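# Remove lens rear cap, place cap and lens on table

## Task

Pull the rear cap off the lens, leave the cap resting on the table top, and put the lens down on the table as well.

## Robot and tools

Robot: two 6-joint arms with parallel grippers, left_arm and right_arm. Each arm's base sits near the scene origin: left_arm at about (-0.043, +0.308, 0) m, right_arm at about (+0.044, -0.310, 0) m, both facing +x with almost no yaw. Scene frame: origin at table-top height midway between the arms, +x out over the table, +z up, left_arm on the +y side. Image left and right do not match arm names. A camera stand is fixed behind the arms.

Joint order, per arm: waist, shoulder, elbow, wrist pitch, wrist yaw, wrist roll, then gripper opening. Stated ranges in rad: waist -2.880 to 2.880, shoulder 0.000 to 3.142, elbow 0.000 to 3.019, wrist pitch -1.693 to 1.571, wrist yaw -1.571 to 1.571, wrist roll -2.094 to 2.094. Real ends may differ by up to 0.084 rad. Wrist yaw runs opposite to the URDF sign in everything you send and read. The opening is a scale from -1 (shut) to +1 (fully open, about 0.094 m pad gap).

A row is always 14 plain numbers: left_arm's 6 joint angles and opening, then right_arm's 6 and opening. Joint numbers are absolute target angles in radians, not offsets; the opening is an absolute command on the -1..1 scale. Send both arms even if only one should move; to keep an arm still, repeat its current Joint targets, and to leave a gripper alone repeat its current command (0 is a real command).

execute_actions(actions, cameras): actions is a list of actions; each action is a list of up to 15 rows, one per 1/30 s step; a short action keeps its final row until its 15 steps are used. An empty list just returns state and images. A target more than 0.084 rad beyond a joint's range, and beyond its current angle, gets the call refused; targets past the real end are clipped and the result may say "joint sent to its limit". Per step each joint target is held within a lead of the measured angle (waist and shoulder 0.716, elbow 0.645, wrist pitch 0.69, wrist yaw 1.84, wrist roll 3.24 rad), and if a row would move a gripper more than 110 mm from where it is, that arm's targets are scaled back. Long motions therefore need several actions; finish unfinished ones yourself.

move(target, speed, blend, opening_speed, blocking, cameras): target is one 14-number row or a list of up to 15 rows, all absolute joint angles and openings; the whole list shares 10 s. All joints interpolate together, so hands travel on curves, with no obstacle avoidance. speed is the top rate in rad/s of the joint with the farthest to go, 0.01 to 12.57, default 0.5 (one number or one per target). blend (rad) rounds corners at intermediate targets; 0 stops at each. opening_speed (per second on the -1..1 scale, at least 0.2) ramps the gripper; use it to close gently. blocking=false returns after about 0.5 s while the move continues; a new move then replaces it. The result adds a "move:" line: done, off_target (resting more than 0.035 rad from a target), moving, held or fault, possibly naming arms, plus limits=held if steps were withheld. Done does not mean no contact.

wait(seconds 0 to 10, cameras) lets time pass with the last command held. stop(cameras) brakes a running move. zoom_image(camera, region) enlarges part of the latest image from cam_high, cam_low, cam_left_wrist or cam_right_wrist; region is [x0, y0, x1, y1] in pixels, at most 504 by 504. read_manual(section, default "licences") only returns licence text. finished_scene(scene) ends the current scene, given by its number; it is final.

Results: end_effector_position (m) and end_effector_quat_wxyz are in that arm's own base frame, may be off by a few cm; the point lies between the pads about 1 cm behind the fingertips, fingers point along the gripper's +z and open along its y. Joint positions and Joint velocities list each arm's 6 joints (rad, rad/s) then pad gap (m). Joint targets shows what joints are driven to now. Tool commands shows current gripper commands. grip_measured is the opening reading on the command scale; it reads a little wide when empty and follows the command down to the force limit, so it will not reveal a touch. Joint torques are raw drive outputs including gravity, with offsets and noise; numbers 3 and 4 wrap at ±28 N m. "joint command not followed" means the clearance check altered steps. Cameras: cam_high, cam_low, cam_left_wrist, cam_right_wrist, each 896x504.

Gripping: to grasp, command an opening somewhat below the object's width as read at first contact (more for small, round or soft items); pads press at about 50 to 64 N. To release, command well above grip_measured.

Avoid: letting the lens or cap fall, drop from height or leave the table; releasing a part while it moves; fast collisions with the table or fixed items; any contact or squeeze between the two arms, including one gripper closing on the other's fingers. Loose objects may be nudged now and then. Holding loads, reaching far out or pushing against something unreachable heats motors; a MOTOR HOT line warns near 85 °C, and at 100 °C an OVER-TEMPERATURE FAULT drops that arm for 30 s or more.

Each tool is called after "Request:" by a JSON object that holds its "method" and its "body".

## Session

Request:
{"method": "execute_actions", "body": {"actions": []}}

Scene clock: 0.00 s.
left_arm: end_effector_position=(+0.7943, +0.2446, +0.1238) grip_measured=+1.000 end_effector_quat_wxyz=(+0.614, +0.517, +0.596, +0.026) | right_arm: end_effector_position=(+0.2076, +0.2321, +0.2038) grip_measured=+1.000 end_effector_quat_wxyz=(-0.010, +0.784, -0.533, -0.318)
Joint positions: left_arm=[0.486 2.342 1.943 -0.164 -1.095 1.269 0.094] | right_arm=[0.529 1.316 1.048 -1.6 0.585 -1.509 0.094]
Joint velocities: within noise
Joint torques (N m): no reading
Heat: left arm: hottest elbow 40 °C; right arm: hottest elbow 47 °C.
Joint targets: left_arm=[0.486 2.349 1.968 -0.162 -1.095 1.269] | right_arm=[0.529 1.313 1.075 -1.601 0.585 -1.509]
Tool commands: left_gripper/opening=+1.0 right_gripper/opening=+1.0

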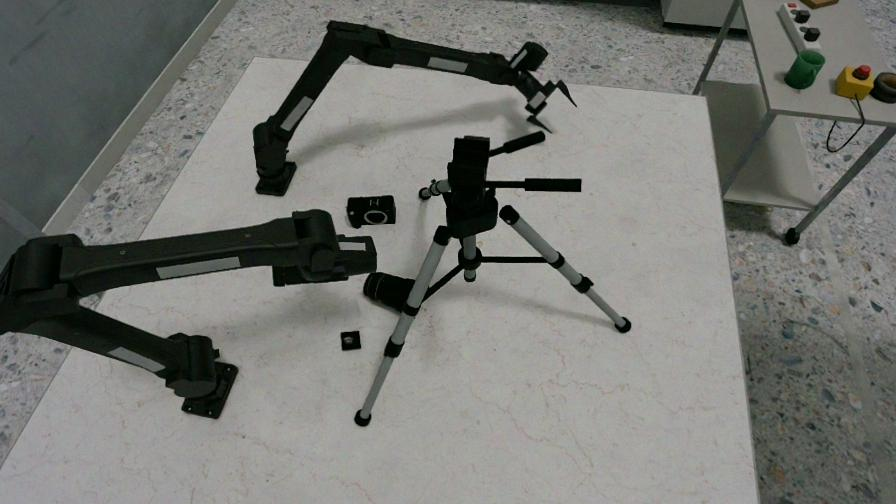

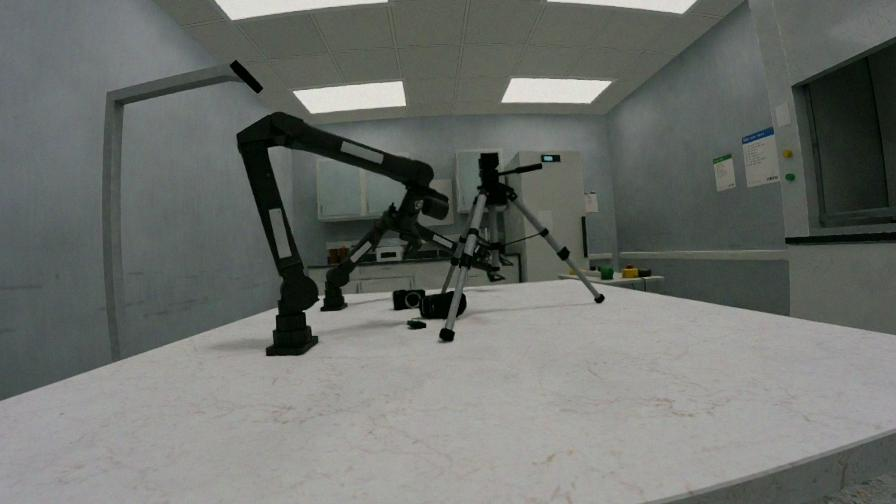

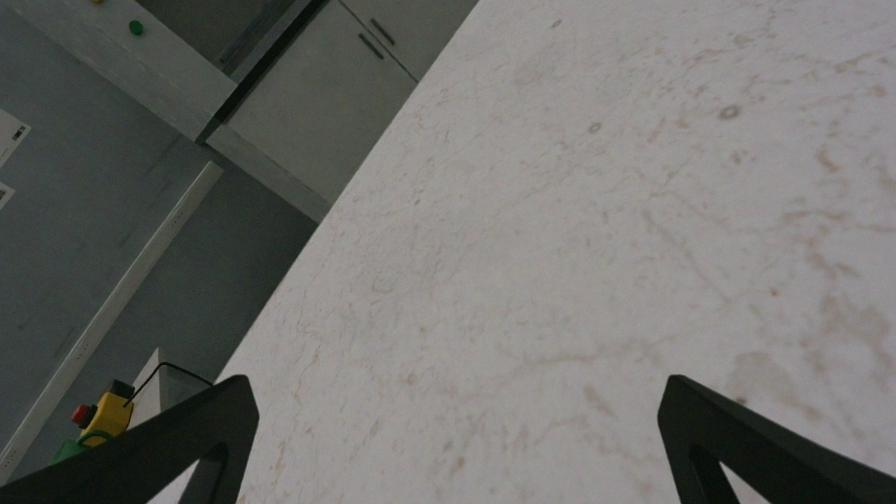

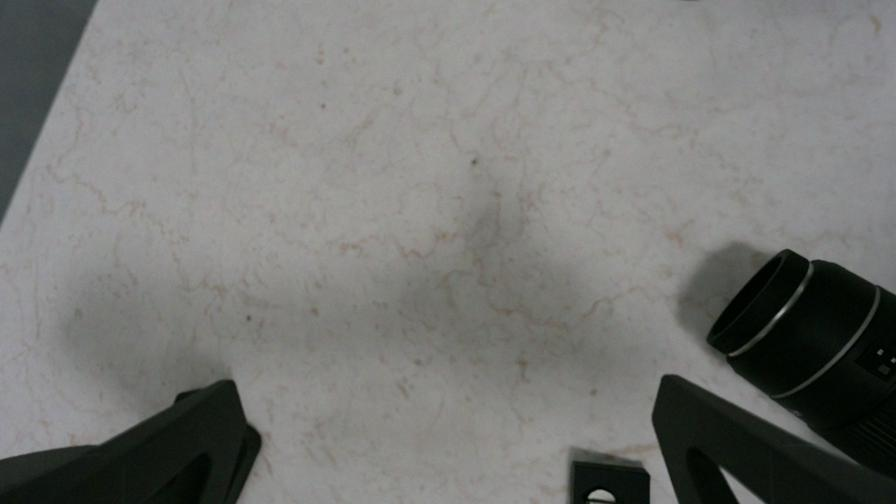

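Request:
{"method": "move", "body": {"target": [[0.486,0.583,0.70,-0.72,0,0,1,0.529,1.313,1.075,-1.601,0.585,-1.509,1],[-0.6,0.583,0.70,-0.72,0,0,1,0.529,1.313,1.075,-1.601,0.585,-1.509,1]], "speed": 0.55}}

Scene clock: 33.97 s.
left_arm: end_effector_position=(+0.2728, -0.1836, +0.3024) grip_measured=+1.000 end_effector_quat_wxyz=(+0.450, +0.261, +0.843, -0.136) | right_arm: end_effector_position=(+0.2076, +0.2321, +0.2038) grip_measured=+1.000 end_effector_quat_wxyz=(-0.010, +0.784, -0.533, -0.318)
Joint positions: left_arm=[-0.589 0.585 0.702 -0.709 -0.004 0.009 0.094] | right_arm=[0.529 1.316 1.048 -1.6 0.585 -1.509 0.094]
Joint velocities: within noise
Joint torques (N m): left_arm=[-1.96 -1.55 9.98 1.42 0.32 -0.08] | right_arm=[0.62 -9.41 9.24 -0.27 0.52 0.04]
Heat: left arm: hottest elbow 43 °C; right arm: hottest elbow 51 °C.
Joint targets: left_arm=[-0.600 0.583 0.700 -0.720 0.000 0.000] | right_arm=[0.529 1.313 1.075 -1.601 0.585 -1.509]
move: done

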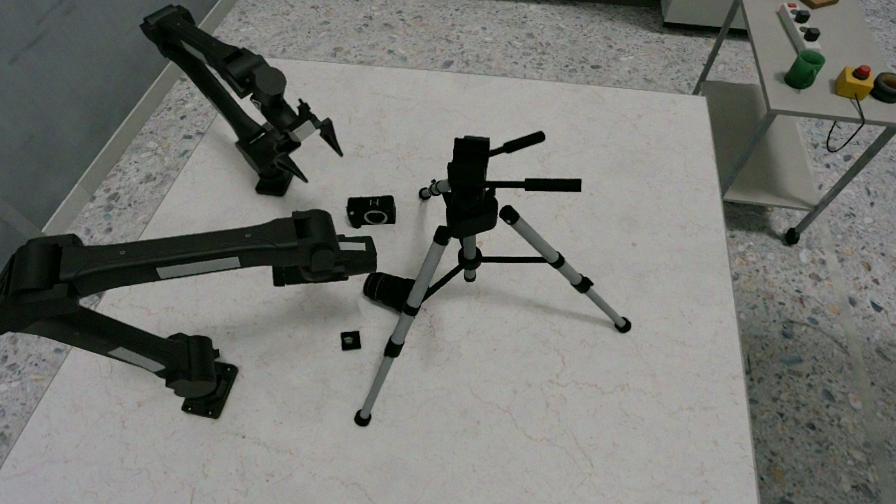

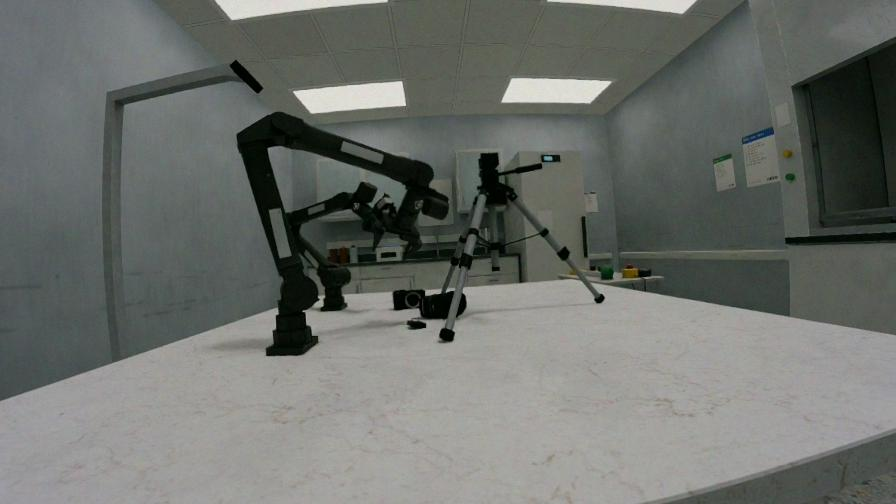

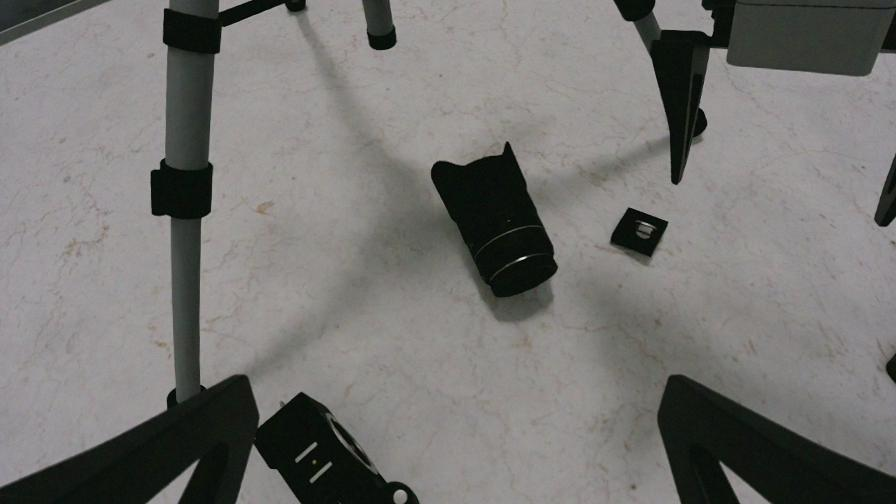

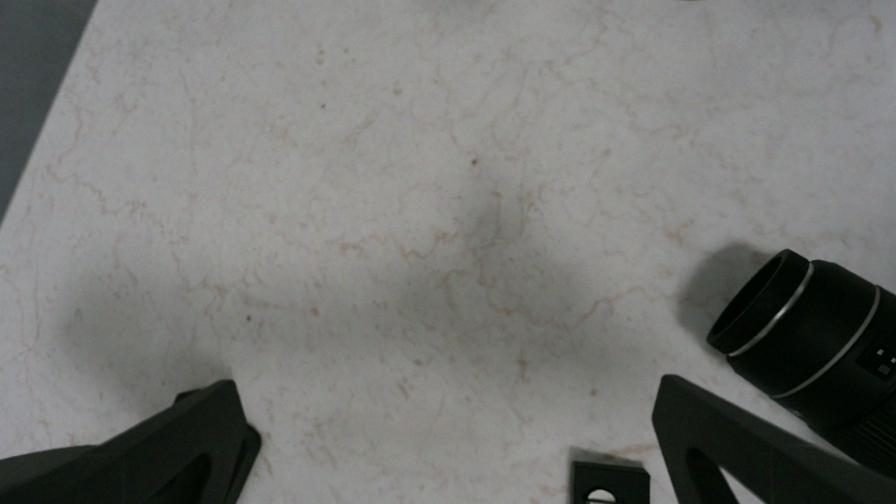

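Request:
{"method": "move", "body": {"target": [-0.6,0.583,0.70,-0.72,0,0,1,0.712,1.586,1.34,-1.264,0.003,0.93,1], "speed": 0.6, "cameras": ["cam_right_wrist","cam_left_wrist","cam_high"]}}

Scene clock: 71.23 s.
left_arm: end_effector_position=(+0.2727, -0.1838, +0.3024) grip_measured=+1.000 end_effector_quat_wxyz=(+0.450, +0.261, +0.843, -0.136) | right_arm: end_effector_position=(+0.3454, +0.2954, +0.1457) grip_measured=+1.000 end_effector_quat_wxyz=(-0.006, +0.107, +0.994, -0.001)
Joint positions: left_arm=[-0.59 0.585 0.702 -0.709 -0.004 0.009 0.094] | right_arm=[0.706 1.579 1.273 -1.275 0.007 0.919 0.094]
Joint velocities: within noise
Joint torques (N m): left_arm=[-2.02 -1.61 10.06 1.46 0.32 -0.09] | right_arm=[0.5 -13.8 12.63 0.5 -0.19 0.17]
Heat: left arm: hottest elbow 45 °C; right arm: hottest elbow 53 °C.
Joint targets: left_arm=[-0.600 0.583 0.700 -0.720 0.000 0.000] | right_arm=[0.712 1.586 1.340 -1.264 0.003 0.930]
move: off_target (right_arm); right_arm: the elbow is farthest, 0.067 rad from its target
Images, in order (width x height): cam_high 896x504, cam_left_wrist 896x504, cam_right_wrist 896x504.

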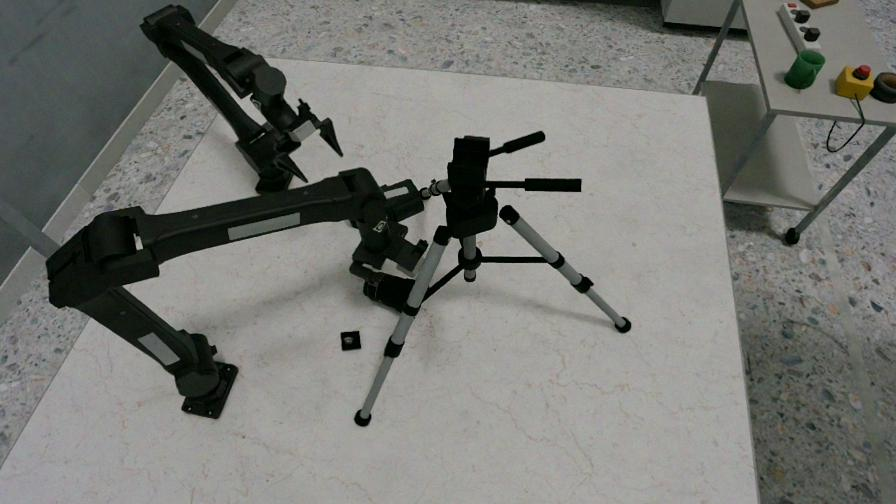

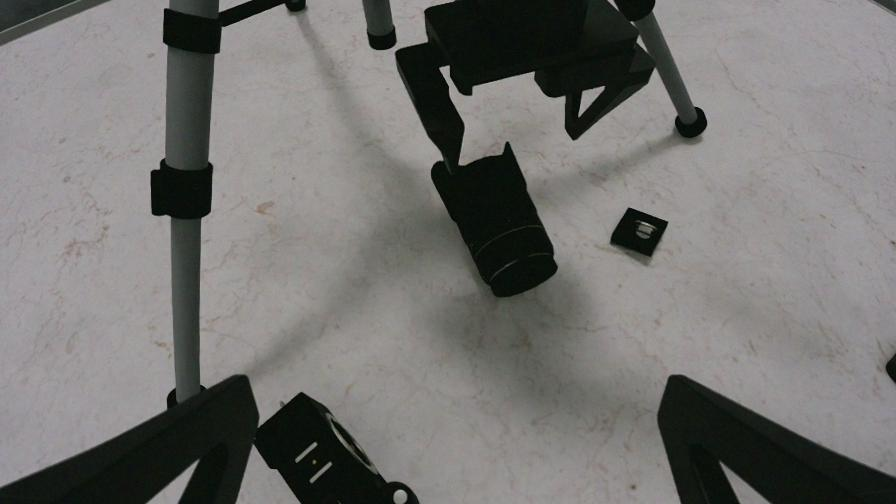

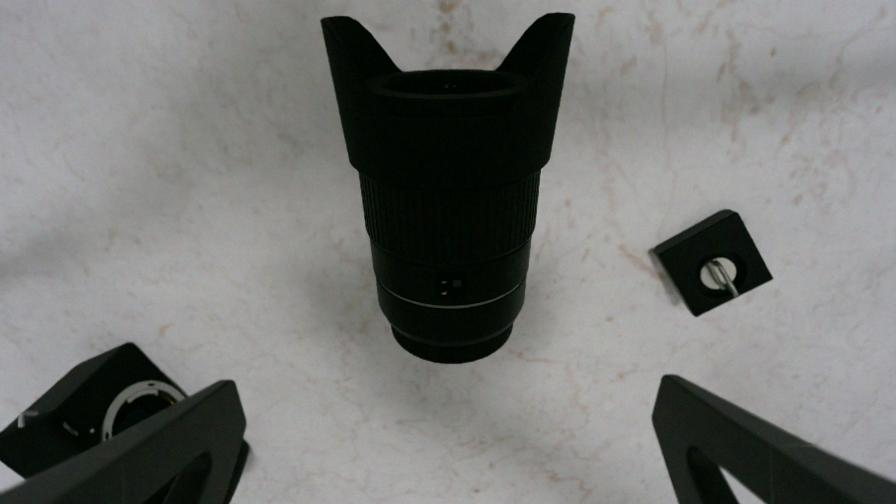

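Request:
{"method": "move", "body": {"target": [[-0.6,0.583,0.70,-0.72,0,0,1,0.686,1.60,1.255,-1.23,0.003,0.898,1],[-0.6,0.583,0.70,-0.72,0,0,1,0.686,1.673,1.154,-1.058,0.003,0.898,1]], "speed": 0.2, "cameras": ["cam_right_wrist","cam_left_wrist"]}}

Scene clock: 95.27 s.
left_arm: end_effector_position=(+0.2727, -0.1838, +0.3024) grip_measured=+1.000 end_effector_quat_wxyz=(+0.450, +0.261, +0.843, -0.136) | right_arm: end_effector_position=(+0.3530, +0.2934, +0.0672) grip_measured=+1.000 end_effector_quat_wxyz=(-0.005, +0.108, +0.994, +0.000)
Joint positions: left_arm=[-0.59 0.585 0.702 -0.709 -0.004 0.009 0.094] | right_arm=[0.692 1.669 1.162 -1.069 0.007 0.908 0.094]
Joint velocities: within noise
Joint torques (N m): left_arm=[-2.26 -1.44 9.99 1.48 0.3 -0.08] | right_arm=[-0.62 -14.33 6.87 0.5 -0.14 0]
Heat: left arm: hottest elbow 46 °C; right arm: hottest elbow 55 °C.
Joint targets: left_arm=[-0.600 0.583 0.700 -0.720 0.000 0.000] | right_arm=[0.686 1.673 1.154 -1.058 0.003 0.898]
move: done
Images, in order (width x height): cam_left_wrist 896x504, cam_right_wrist 896x504.

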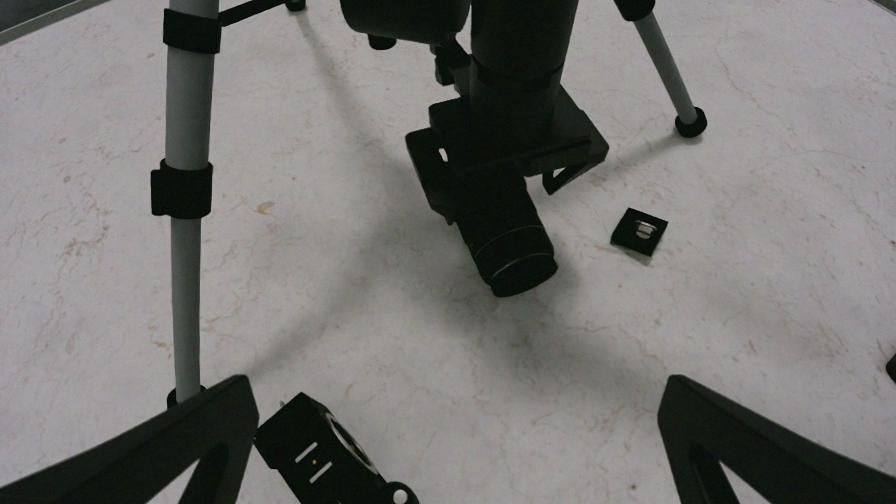

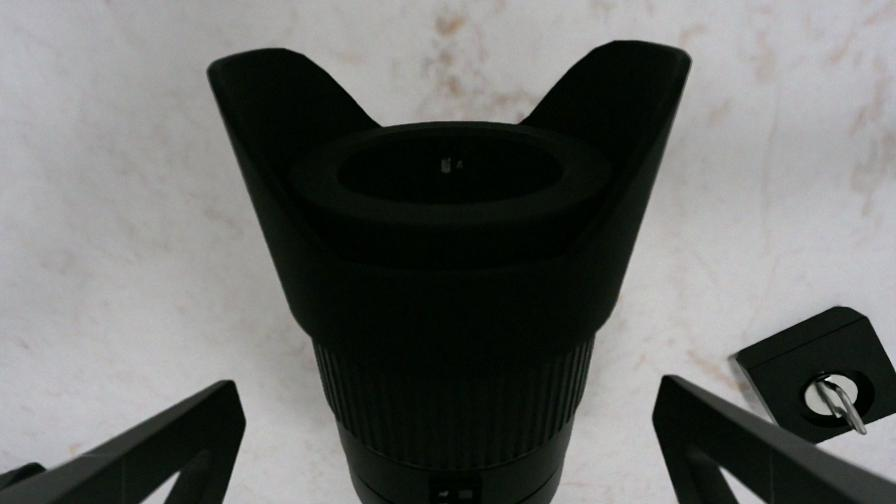

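Request:
{"method": "move", "body": {"target": [-0.6,0.583,0.70,-0.72,0,0,1,0.712,1.638,1.124,-1.041,0.003,0.931,1], "speed": 0.1, "cameras": ["cam_right_wrist","cam_left_wrist"]}}

Scene clock: 114.60 s.
left_arm: end_effector_position=(+0.2727, -0.1838, +0.3024) grip_measured=+1.000 end_effector_quat_wxyz=(+0.450, +0.261, +0.843, -0.136) | right_arm: end_effector_position=(+0.3432, +0.2941, +0.0646) grip_measured=+1.000 end_effector_quat_wxyz=(-0.003, +0.106, +0.994, +0.002)
Joint positions: left_arm=[-0.59 0.585 0.702 -0.709 -0.004 0.009 0.094] | right_arm=[0.707 1.654 1.134 -1.052 0.007 0.92 0.094]
Joint velocities: within noise
Joint torques (N m): left_arm=[-2.14 -1.38 10 1.42 0.3 -0.09] | right_arm=[0.15 -16.15 6.69 0.66 -0.16 0.15]
Heat: left arm: hottest elbow 46 °C; right arm: hottest elbow 52 °C.
Joint targets: left_arm=[-0.600 0.583 0.700 -0.720 0.000 0.000] | right_arm=[0.712 1.638 1.124 -1.041 0.003 0.931]
move: done
Images, in order (width x height): cam_left_wrist 896x504, cam_right_wrist 896x504.

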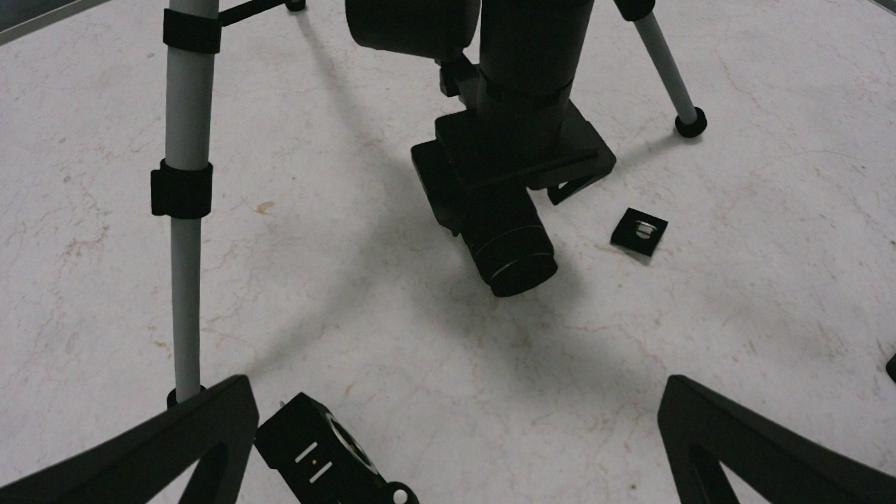

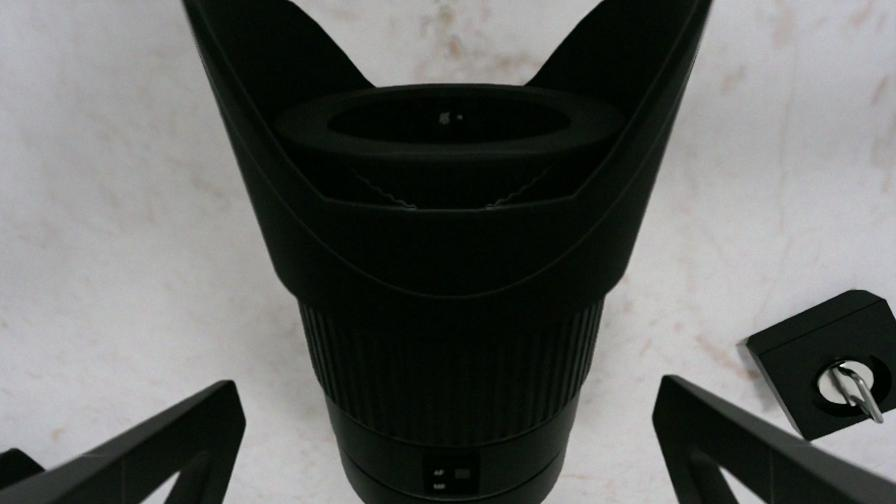

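Request:
{"method": "move", "body": {"target": [-0.6,0.583,0.70,-0.72,0,0,1,0.712,1.704,1.086,-0.958,0.003,0.931,1], "speed": 0.1, "cameras": ["cam_right_wrist","cam_left_wrist"]}}

Scene clock: 120.80 s.
left_arm: end_effector_position=(+0.2727, -0.1838, +0.3024) grip_measured=+1.000 end_effector_quat_wxyz=(+0.450, +0.261, +0.843, -0.136) | right_arm: end_effector_position=(+0.3424, +0.2935, +0.0323) grip_measured=+1.000 end_effector_quat_wxyz=(-0.004, +0.107, +0.994, +0.001)
Joint positions: left_arm=[-0.59 0.585 0.702 -0.709 -0.004 0.009 0.094] | right_arm=[0.707 1.699 1.094 -0.969 0.007 0.921 0.094]
Joint velocities: within noise
Joint torques (N m): left_arm=[-1.96 -1.26 10 1.43 0.31 -0.09] | right_arm=[0.91 -14.39 6.28 0.64 -0.16 0.17]
Heat: left arm: hottest elbow 46 °C; right arm: hottest elbow 52 °C.
Joint targets: left_arm=[-0.600 0.583 0.700 -0.720 0.000 0.000] | right_arm=[0.712 1.704 1.086 -0.958 0.003 0.931]
move: done
Images, in order (width x height): cam_left_wrist 896x504, cam_right_wrist 896x504.

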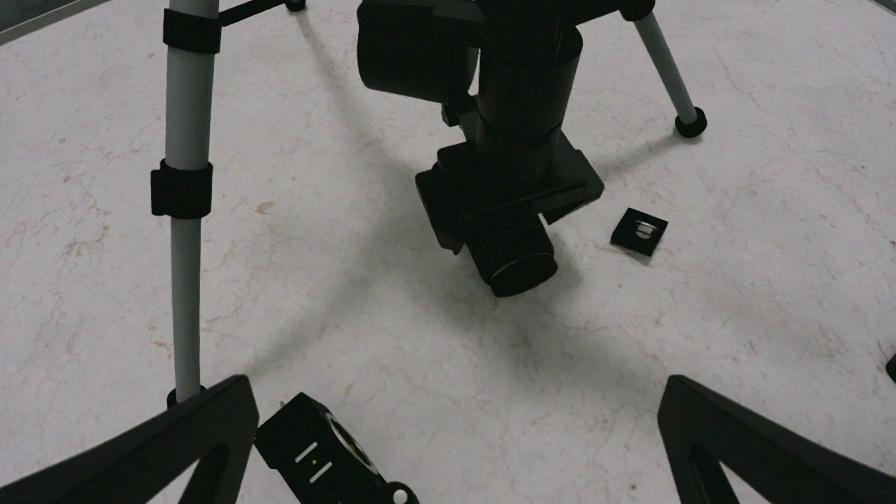

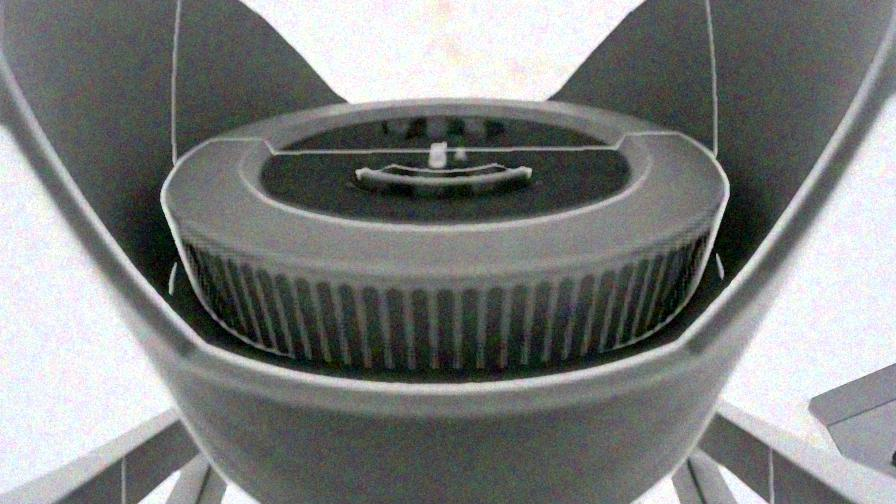

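Request:
{"method": "move", "body": {"target": [-0.6,0.583,0.70,-0.72,0,0,1,0.712,1.704,1.086,-0.958,0.003,0.931,0.3], "opening_speed": 0.3, "cameras": ["cam_right_wrist","cam_left_wrist"]}}

Scene clock: 129.00 s.
left_arm: end_effector_position=(+0.2727, -0.1838, +0.3024) grip_measured=+1.000 end_effector_quat_wxyz=(+0.450, +0.261, +0.843, -0.136) | right_arm: end_effector_position=(+0.3426, +0.2935, +0.0323) grip_measured=+0.528 end_effector_quat_wxyz=(-0.003, +0.107, +0.994, +0.001)
Joint positions: left_arm=[-0.59 0.585 0.702 -0.709 -0.004 0.009 0.094] | right_arm=[0.707 1.699 1.094 -0.969 0.006 0.922 0.072]
Joint velocities: within noise
Joint torques (N m): left_arm=[-2.08 -1.38 9.92 1.48 0.32 -0.09] | right_arm=[0.26 -14.1 6.2 0.75 -0.1 0.16]
Heat: left arm: hottest elbow 46 °C; right arm: hottest elbow 51 °C.
Joint targets: left_arm=[-0.600 0.583 0.700 -0.720 0.000 0.000] | right_arm=[0.712 1.704 1.086 -0.958 0.003 0.931]
move: done
Images, in order (width x height): cam_left_wrist 896x504, cam_right_wrist 896x504.

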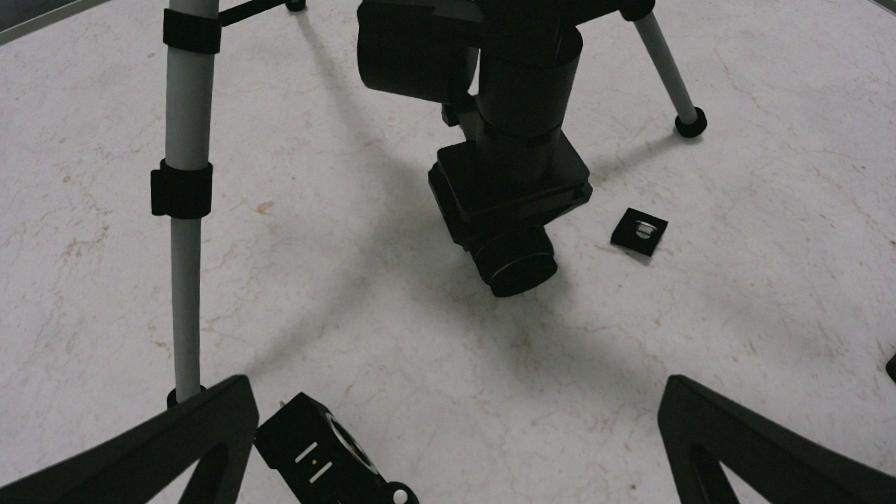

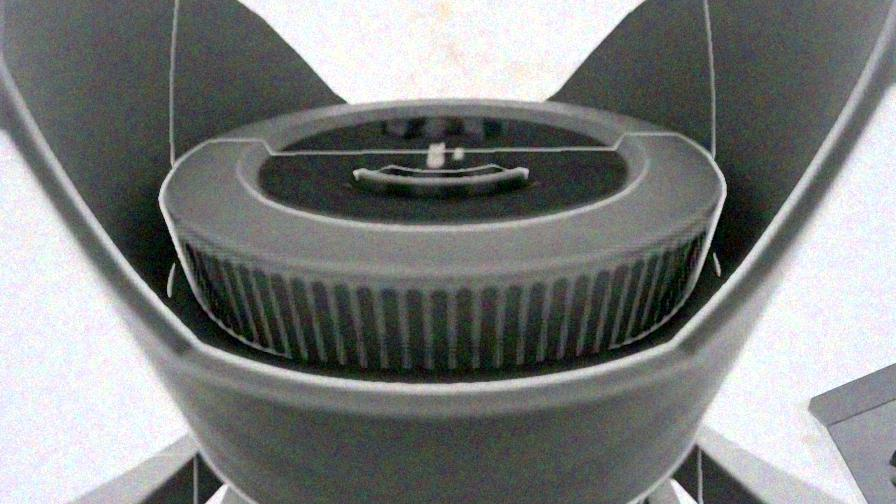

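Request:
{"method": "move", "body": {"target": [[-0.6,0.583,0.70,-0.72,0,0,1,0.712,1.684,1.145,-0.978,0.003,0.931,0.3],[-0.6,0.583,0.70,-0.72,0,0,1,0.712,1.575,1.275,-1.195,0.003,0.931,0.3],[-0.6,0.583,0.70,-0.72,0,0,1,0.71,1.25,1.17,-1.40,0.003,1.30,0.3],[-0.6,0.583,0.70,-0.72,0,0,1,0.592,1.09,1.20,-1.61,0.003,1.52,0.3]], "speed": [0.1,0.2,0.35,0.3], "blend": [0.005,0.04,0.08,0]}}

Scene clock: 157.97 s.
left_arm: end_effector_position=(+0.2727, -0.1838, +0.3024) grip_measured=+1.000 end_effector_quat_wxyz=(+0.450, +0.261, +0.843, -0.136) | right_arm: end_effector_position=(+0.2496, +0.1703, +0.2701) grip_measured=+0.528 end_effector_quat_wxyz=(+0.002, +0.440, +0.898, +0.008)
Joint positions: left_arm=[-0.59 0.585 0.702 -0.709 -0.004 0.009 0.094] | right_arm=[0.597 1.117 1.163 -1.602 0.005 1.509 0.072]
Joint velocities: within noise
Joint torques (N m): left_arm=[-2.2 -1.38 9.92 1.47 0.31 -0.08] | right_arm=[-0.79 -9 11.1 -0.09 -0.12 0.15]
Heat: left arm: hottest elbow 47 °C; right arm: hottest elbow 50 °C.
Joint targets: left_arm=[-0.600 0.583 0.700 -0.720 0.000 0.000] | right_arm=[0.592 1.090 1.200 -1.610 0.003 1.520]
move: off_target (right_arm); right_arm: the elbow is farthest, 0.037 rad from its target

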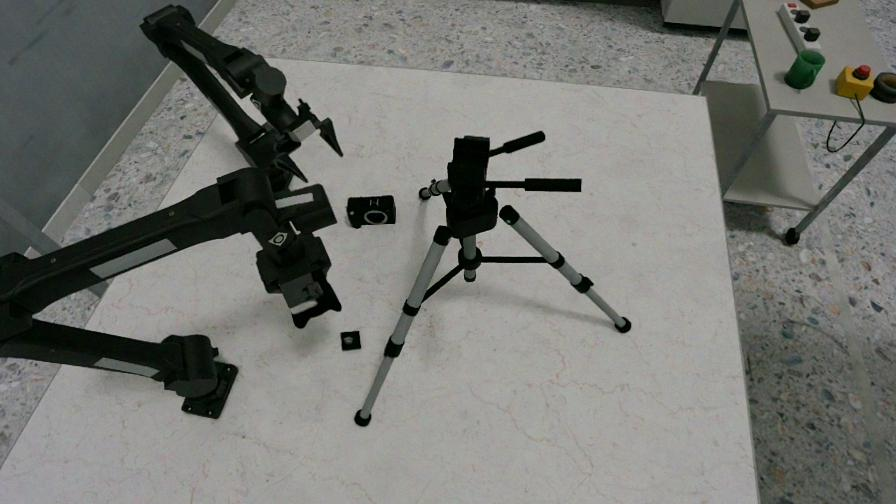

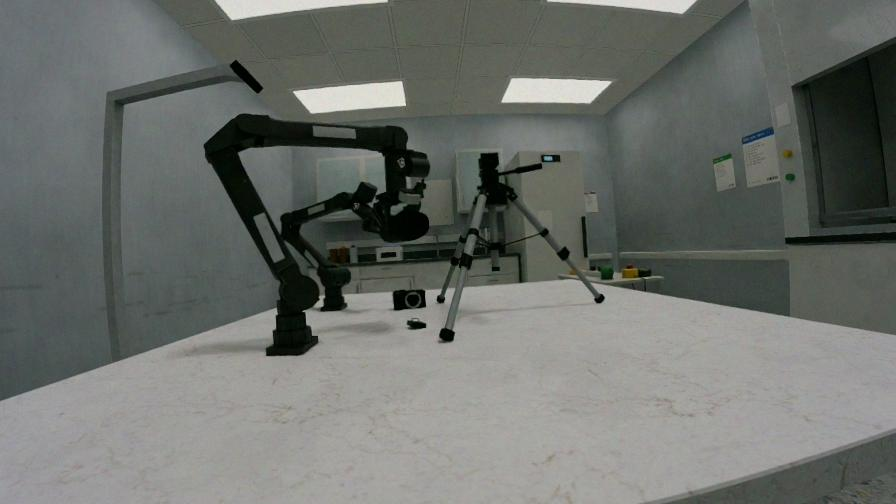

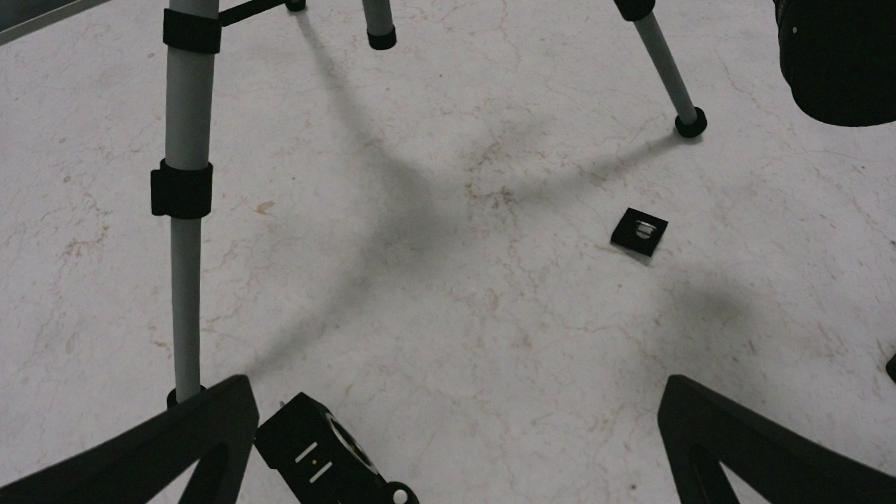

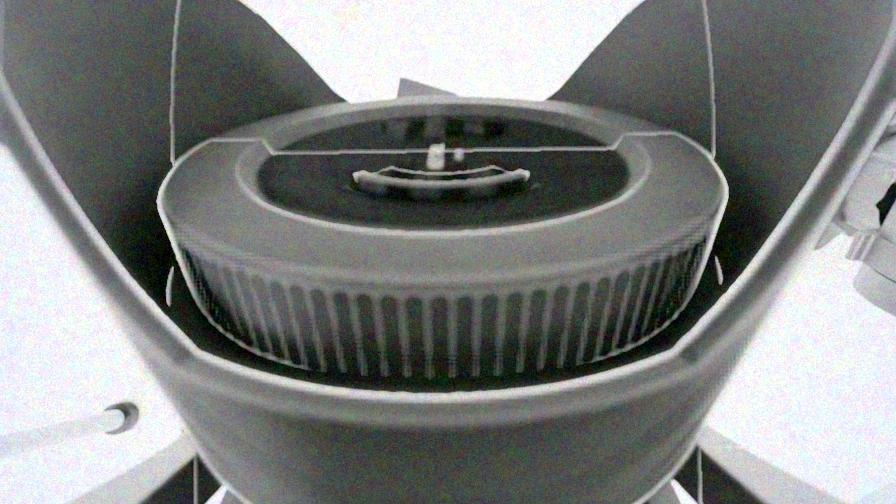

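Request:
{"method": "move", "body": {"target": [-0.957,1.10,0.452,0.708,-0.055,0.9,1,0.592,1.09,1.20,-1.61,0.003,1.52,0.3], "speed": 0.4, "cameras": ["cam_left_wrist","cam_right_wrist","cam_low"]}}

Scene clock: 191.17 s.
left_arm: end_effector_position=(+0.2627, -0.3801, +0.2851) grip_measured=+1.000 end_effector_quat_wxyz=(+0.726, +0.557, +0.403, -0.038) | right_arm: end_effector_position=(+0.2496, +0.1703, +0.2701) grip_measured=+0.528 end_effector_quat_wxyz=(+0.001, +0.441, +0.898, +0.008)
Joint positions: left_arm=[-0.946 1.089 0.456 0.69 -0.051 0.89 0.094] | right_arm=[0.597 1.117 1.163 -1.602 0.005 1.51 0.072]
Joint velocities: within noise
Joint torques (N m): left_arm=[-2.26 -5.13 8.21 2.93 -0.05 0.07] | right_arm=[-0.03 -9.7 11.12 -0.06 -0.1 0.14]
Heat: left arm: hottest elbow 47 °C; right arm: hottest elbow 51 °C.
Joint targets: left_arm=[-0.957 1.100 0.452 0.708 -0.055 0.900] | right_arm=[0.592 1.090 1.200 -1.610 0.003 1.520]
move: off_target (right_arm); right_arm: the elbow is farthest, 0.037 rad from its target
Images, in order (width x height): cam_low 896x504, cam_left_wrist 896x504, cam_right_wrist 896x504.

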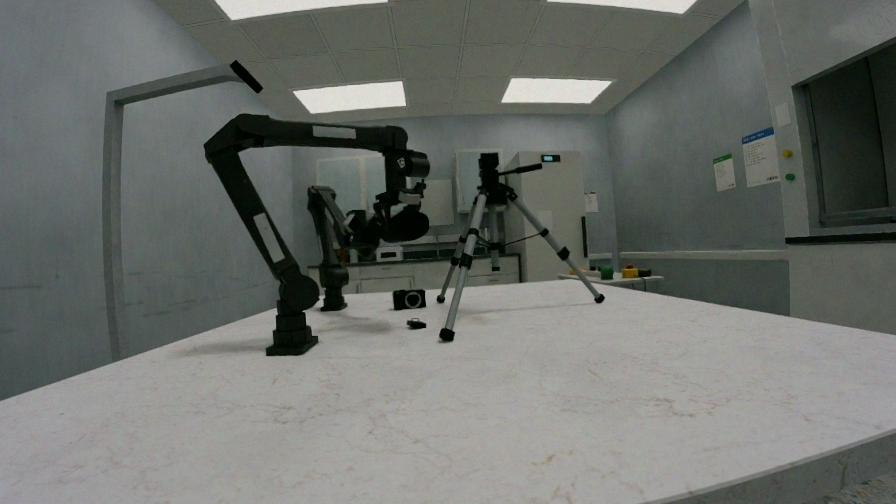

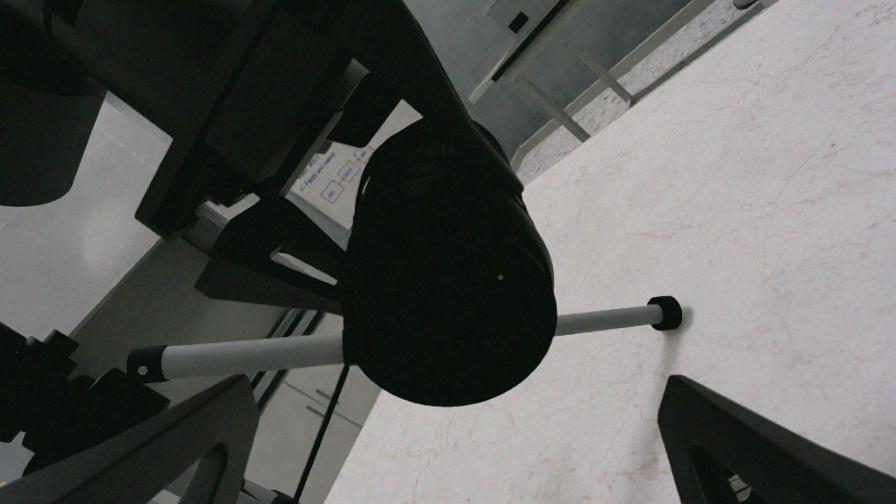

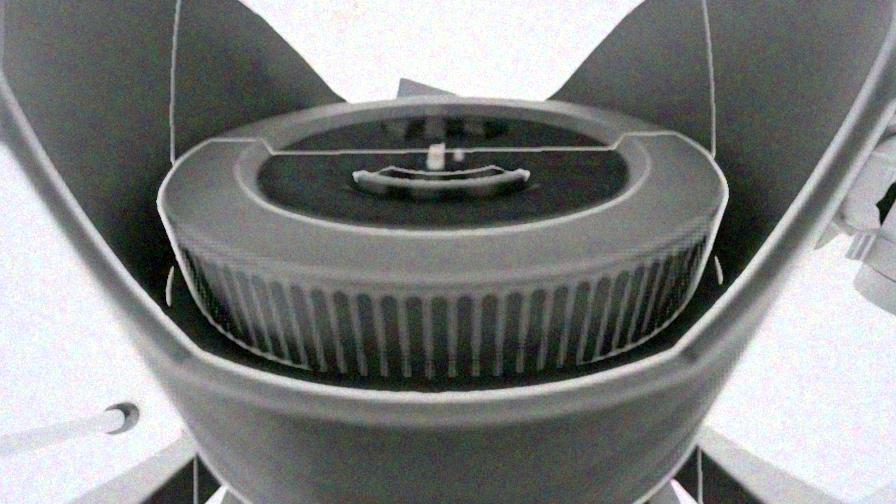

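Request:
{"method": "move", "body": {"target": [-0.966,1.170,0.558,0.721,-0.047,0.9,1,0.592,1.09,1.20,-1.61,0.003,1.52,0.3], "speed": 0.15, "cameras": ["cam_left_wrist"]}}

Request:
{"method": "zoom_image", "body": {"camera": "cam_left_wrist", "region": [220, 100, 700, 504]}}

Scene clock: 218.07 s.
left_arm: end_effector_position=(+0.2724, -0.4004, +0.2889) grip_measured=+1.000 end_effector_quat_wxyz=(+0.726, +0.558, +0.400, -0.040) | right_arm: end_effector_position=(+0.2496, +0.1703, +0.2701) grip_measured=+0.528 end_effector_quat_wxyz=(+0.001, +0.441, +0.898, +0.008)
Joint positions: left_arm=[-0.954 1.156 0.511 0.704 -0.051 0.891 0.094] | right_arm=[0.597 1.117 1.163 -1.602 0.005 1.51 0.072]
Joint velocities: within noise
Joint torques (N m): left_arm=[-2.26 -6.24 11.97 2.89 0.3 0.04] | right_arm=[-1.26 -9.11 10.74 0.02 -0.13 0.21]
Heat: left arm: hottest elbow 46 °C; right arm: hottest elbow 52 °C.
Joint targets: left_arm=[-0.966 1.170 0.558 0.721 -0.047 0.900] | right_arm=[0.592 1.090 1.200 -1.610 0.003 1.520]
move: off_target (left_arm, right_arm); left_arm: the elbow is farthest, 0.047 rad from its target; right_arm: the elbow is farthest, 0.037 rad from its target
Images, in order (width x height): cam_left_wrist 896x504.

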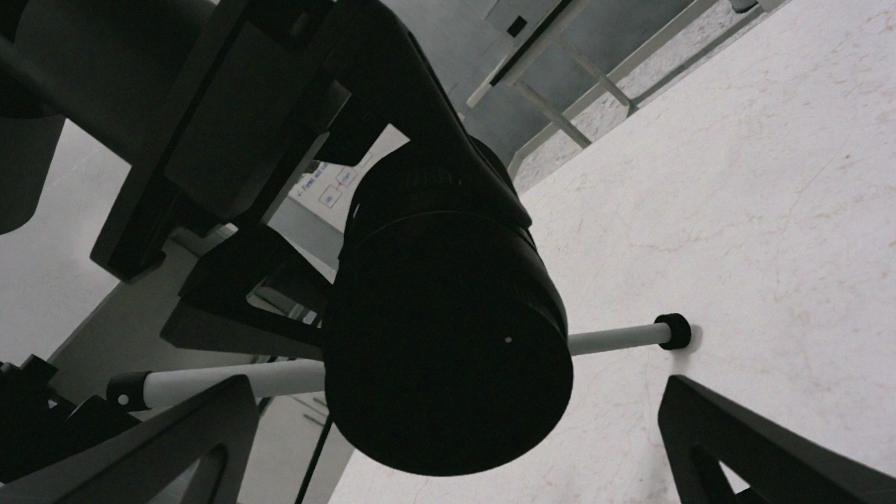

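Scaled by 1.050.

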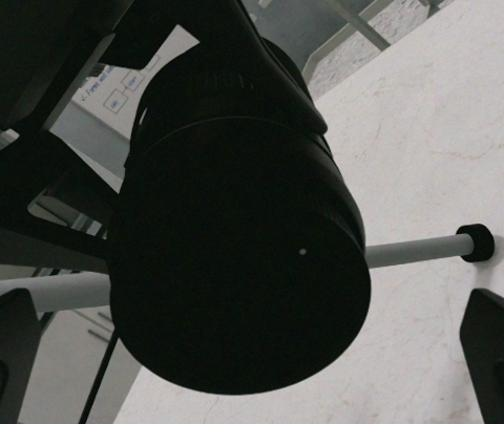

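Request:
{"method": "move", "body": {"target": [-0.971,1.211,0.592,0.730,-0.042,0.9,1,0.592,1.09,1.20,-1.61,0.003,1.52,0.3], "speed": 0.1, "cameras": ["cam_left_wrist"]}}

Request:
{"method": "zoom_image", "body": {"camera": "cam_left_wrist", "region": [220, 100, 700, 504]}}

Scene clock: 238.53 s.
left_arm: end_effector_position=(+0.2786, -0.4122, +0.2887) grip_measured=+1.000 end_effector_quat_wxyz=(+0.725, +0.559, +0.400, -0.041) | right_arm: end_effector_position=(+0.2496, +0.1703, +0.2701) grip_measured=+0.528 end_effector_quat_wxyz=(+0.001, +0.441, +0.898, +0.008)
Joint positions: left_arm=[-0.959 1.198 0.542 0.712 -0.046 0.891 0.094] | right_arm=[0.597 1.117 1.163 -1.602 0.005 1.51 0.072]
Joint velocities: within noise
Joint torques (N m): left_arm=[-2.32 -6.24 12.03 2.93 0.33 0.04] | right_arm=[-0.03 -8.88 10.81 -0.01 -0.1 0.15]
Heat: left arm: hottest elbow 50 °C; right arm: hottest elbow 52 °C.
Joint targets: left_arm=[-0.971 1.211 0.592 0.730 -0.042 0.900] | right_arm=[0.592 1.090 1.200 -1.610 0.003 1.520]
move: off_target (left_arm, right_arm); left_arm: the elbow is farthest, 0.050 rad from its target; right_arm: the elbow is farthest, 0.037 rad from its target
Images, in order (width x height): cam_left_wrist 896x504.

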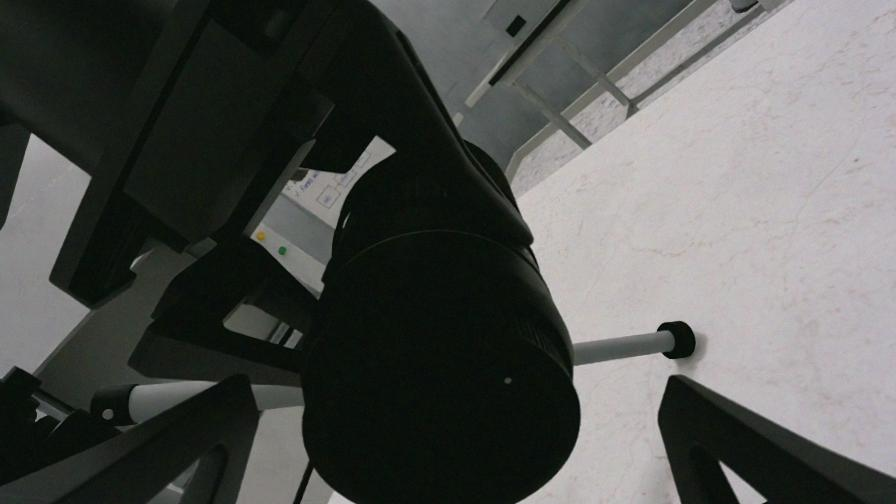

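Scaled by 1.050.

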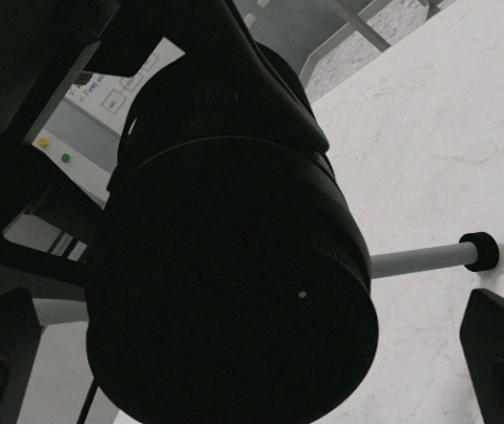

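Request:
{"method": "move", "body": {"target": [-0.966,1.211,0.604,0.727,-0.042,0.9,1,0.592,1.09,1.20,-1.61,0.003,1.52,0.3], "speed": 0.1, "cameras": ["cam_left_wrist"]}}

Scene clock: 255.90 s.
left_arm: end_effector_position=(+0.2801, -0.4143, +0.2953) grip_measured=+1.000 end_effector_quat_wxyz=(+0.730, +0.555, +0.397, -0.041) | right_arm: end_effector_position=(+0.2496, +0.1703, +0.2701) grip_measured=+0.528 end_effector_quat_wxyz=(+0.001, +0.441, +0.898, +0.008)
Joint positions: left_arm=[-0.959 1.198 0.554 0.712 -0.046 0.891 0.094] | right_arm=[0.597 1.117 1.163 -1.602 0.005 1.51 0.072]
Joint velocities: within noise
Joint torques (N m): left_arm=[-1.73 -6.53 12.08 2.77 0.32 0.05] | right_arm=[-0.79 -9.64 10.8 0.09 -0.09 0.16]
Heat: left arm: hottest elbow 50 °C; right arm: hottest elbow 53 °C.
Joint targets: left_arm=[-0.966 1.211 0.604 0.727 -0.042 0.900] | right_arm=[0.592 1.090 1.200 -1.610 0.003 1.520]
move: off_target (left_arm, right_arm); left_arm: the elbow is farthest, 0.050 rad from its target; right_arm: the elbow is farthest, 0.037 rad from its target
Images, in order (width x height): cam_left_wrist 896x504.

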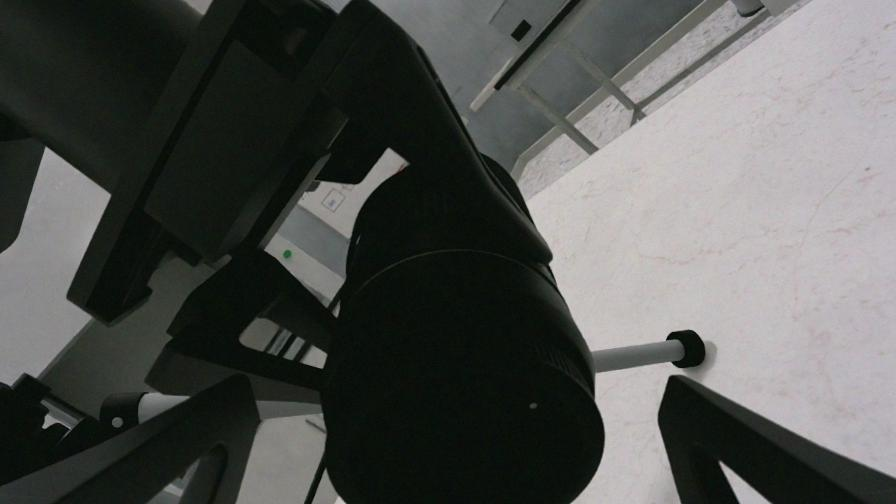

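Request:
{"method": "move", "body": {"target": [-0.966,1.211,0.604,0.686,-0.042,0.9,1,0.592,1.09,1.20,-1.61,0.003,1.52,0.3], "speed": 0.1, "cameras": ["cam_left_wrist"]}}

Scene clock: 266.93 s.
left_arm: end_effector_position=(+0.2802, -0.4145, +0.2915) grip_measured=+1.000 end_effector_quat_wxyz=(+0.724, +0.560, +0.401, -0.041) | right_arm: end_effector_position=(+0.2496, +0.1703, +0.2701) grip_measured=+0.528 end_effector_quat_wxyz=(+0.001, +0.441, +0.898, +0.008)
Joint positions: left_arm=[-0.959 1.198 0.554 0.697 -0.046 0.891 0.094] | right_arm=[0.597 1.117 1.163 -1.602 0.005 1.51 0.072]
Joint velocities: within noise
Joint torques (N m): left_arm=[-1.79 -6.65 12.19 1.58 0.33 0.03] | right_arm=[-0.79 -9.05 10.86 -0.02 -0.16 0.2]
Heat: left arm: hottest elbow 52 °C; right arm: hottest elbow 53 °C.
Joint targets: left_arm=[-0.966 1.211 0.604 0.686 -0.042 0.900] | right_arm=[0.592 1.090 1.200 -1.610 0.003 1.520]
move: off_target (left_arm, right_arm); left_arm: the elbow is farthest, 0.050 rad from its target; right_arm: the elbow is farthest, 0.037 rad from its target
Images, in order (width x height): cam_left_wrist 896x504.

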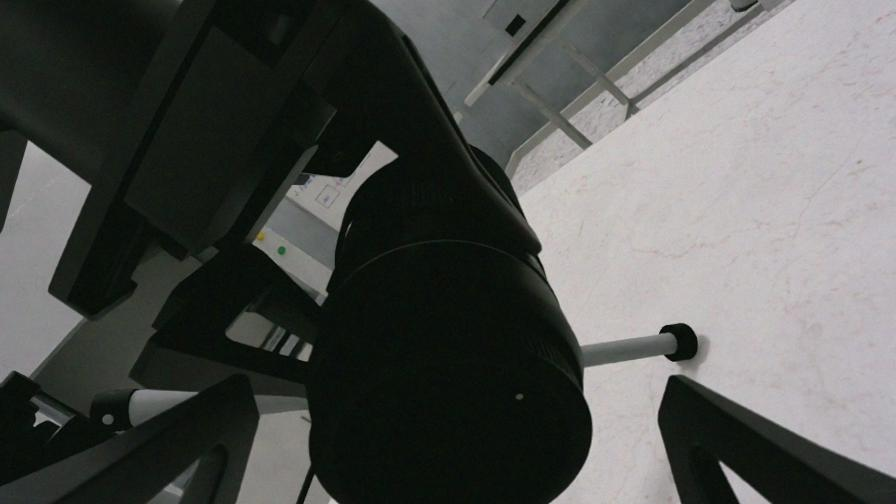

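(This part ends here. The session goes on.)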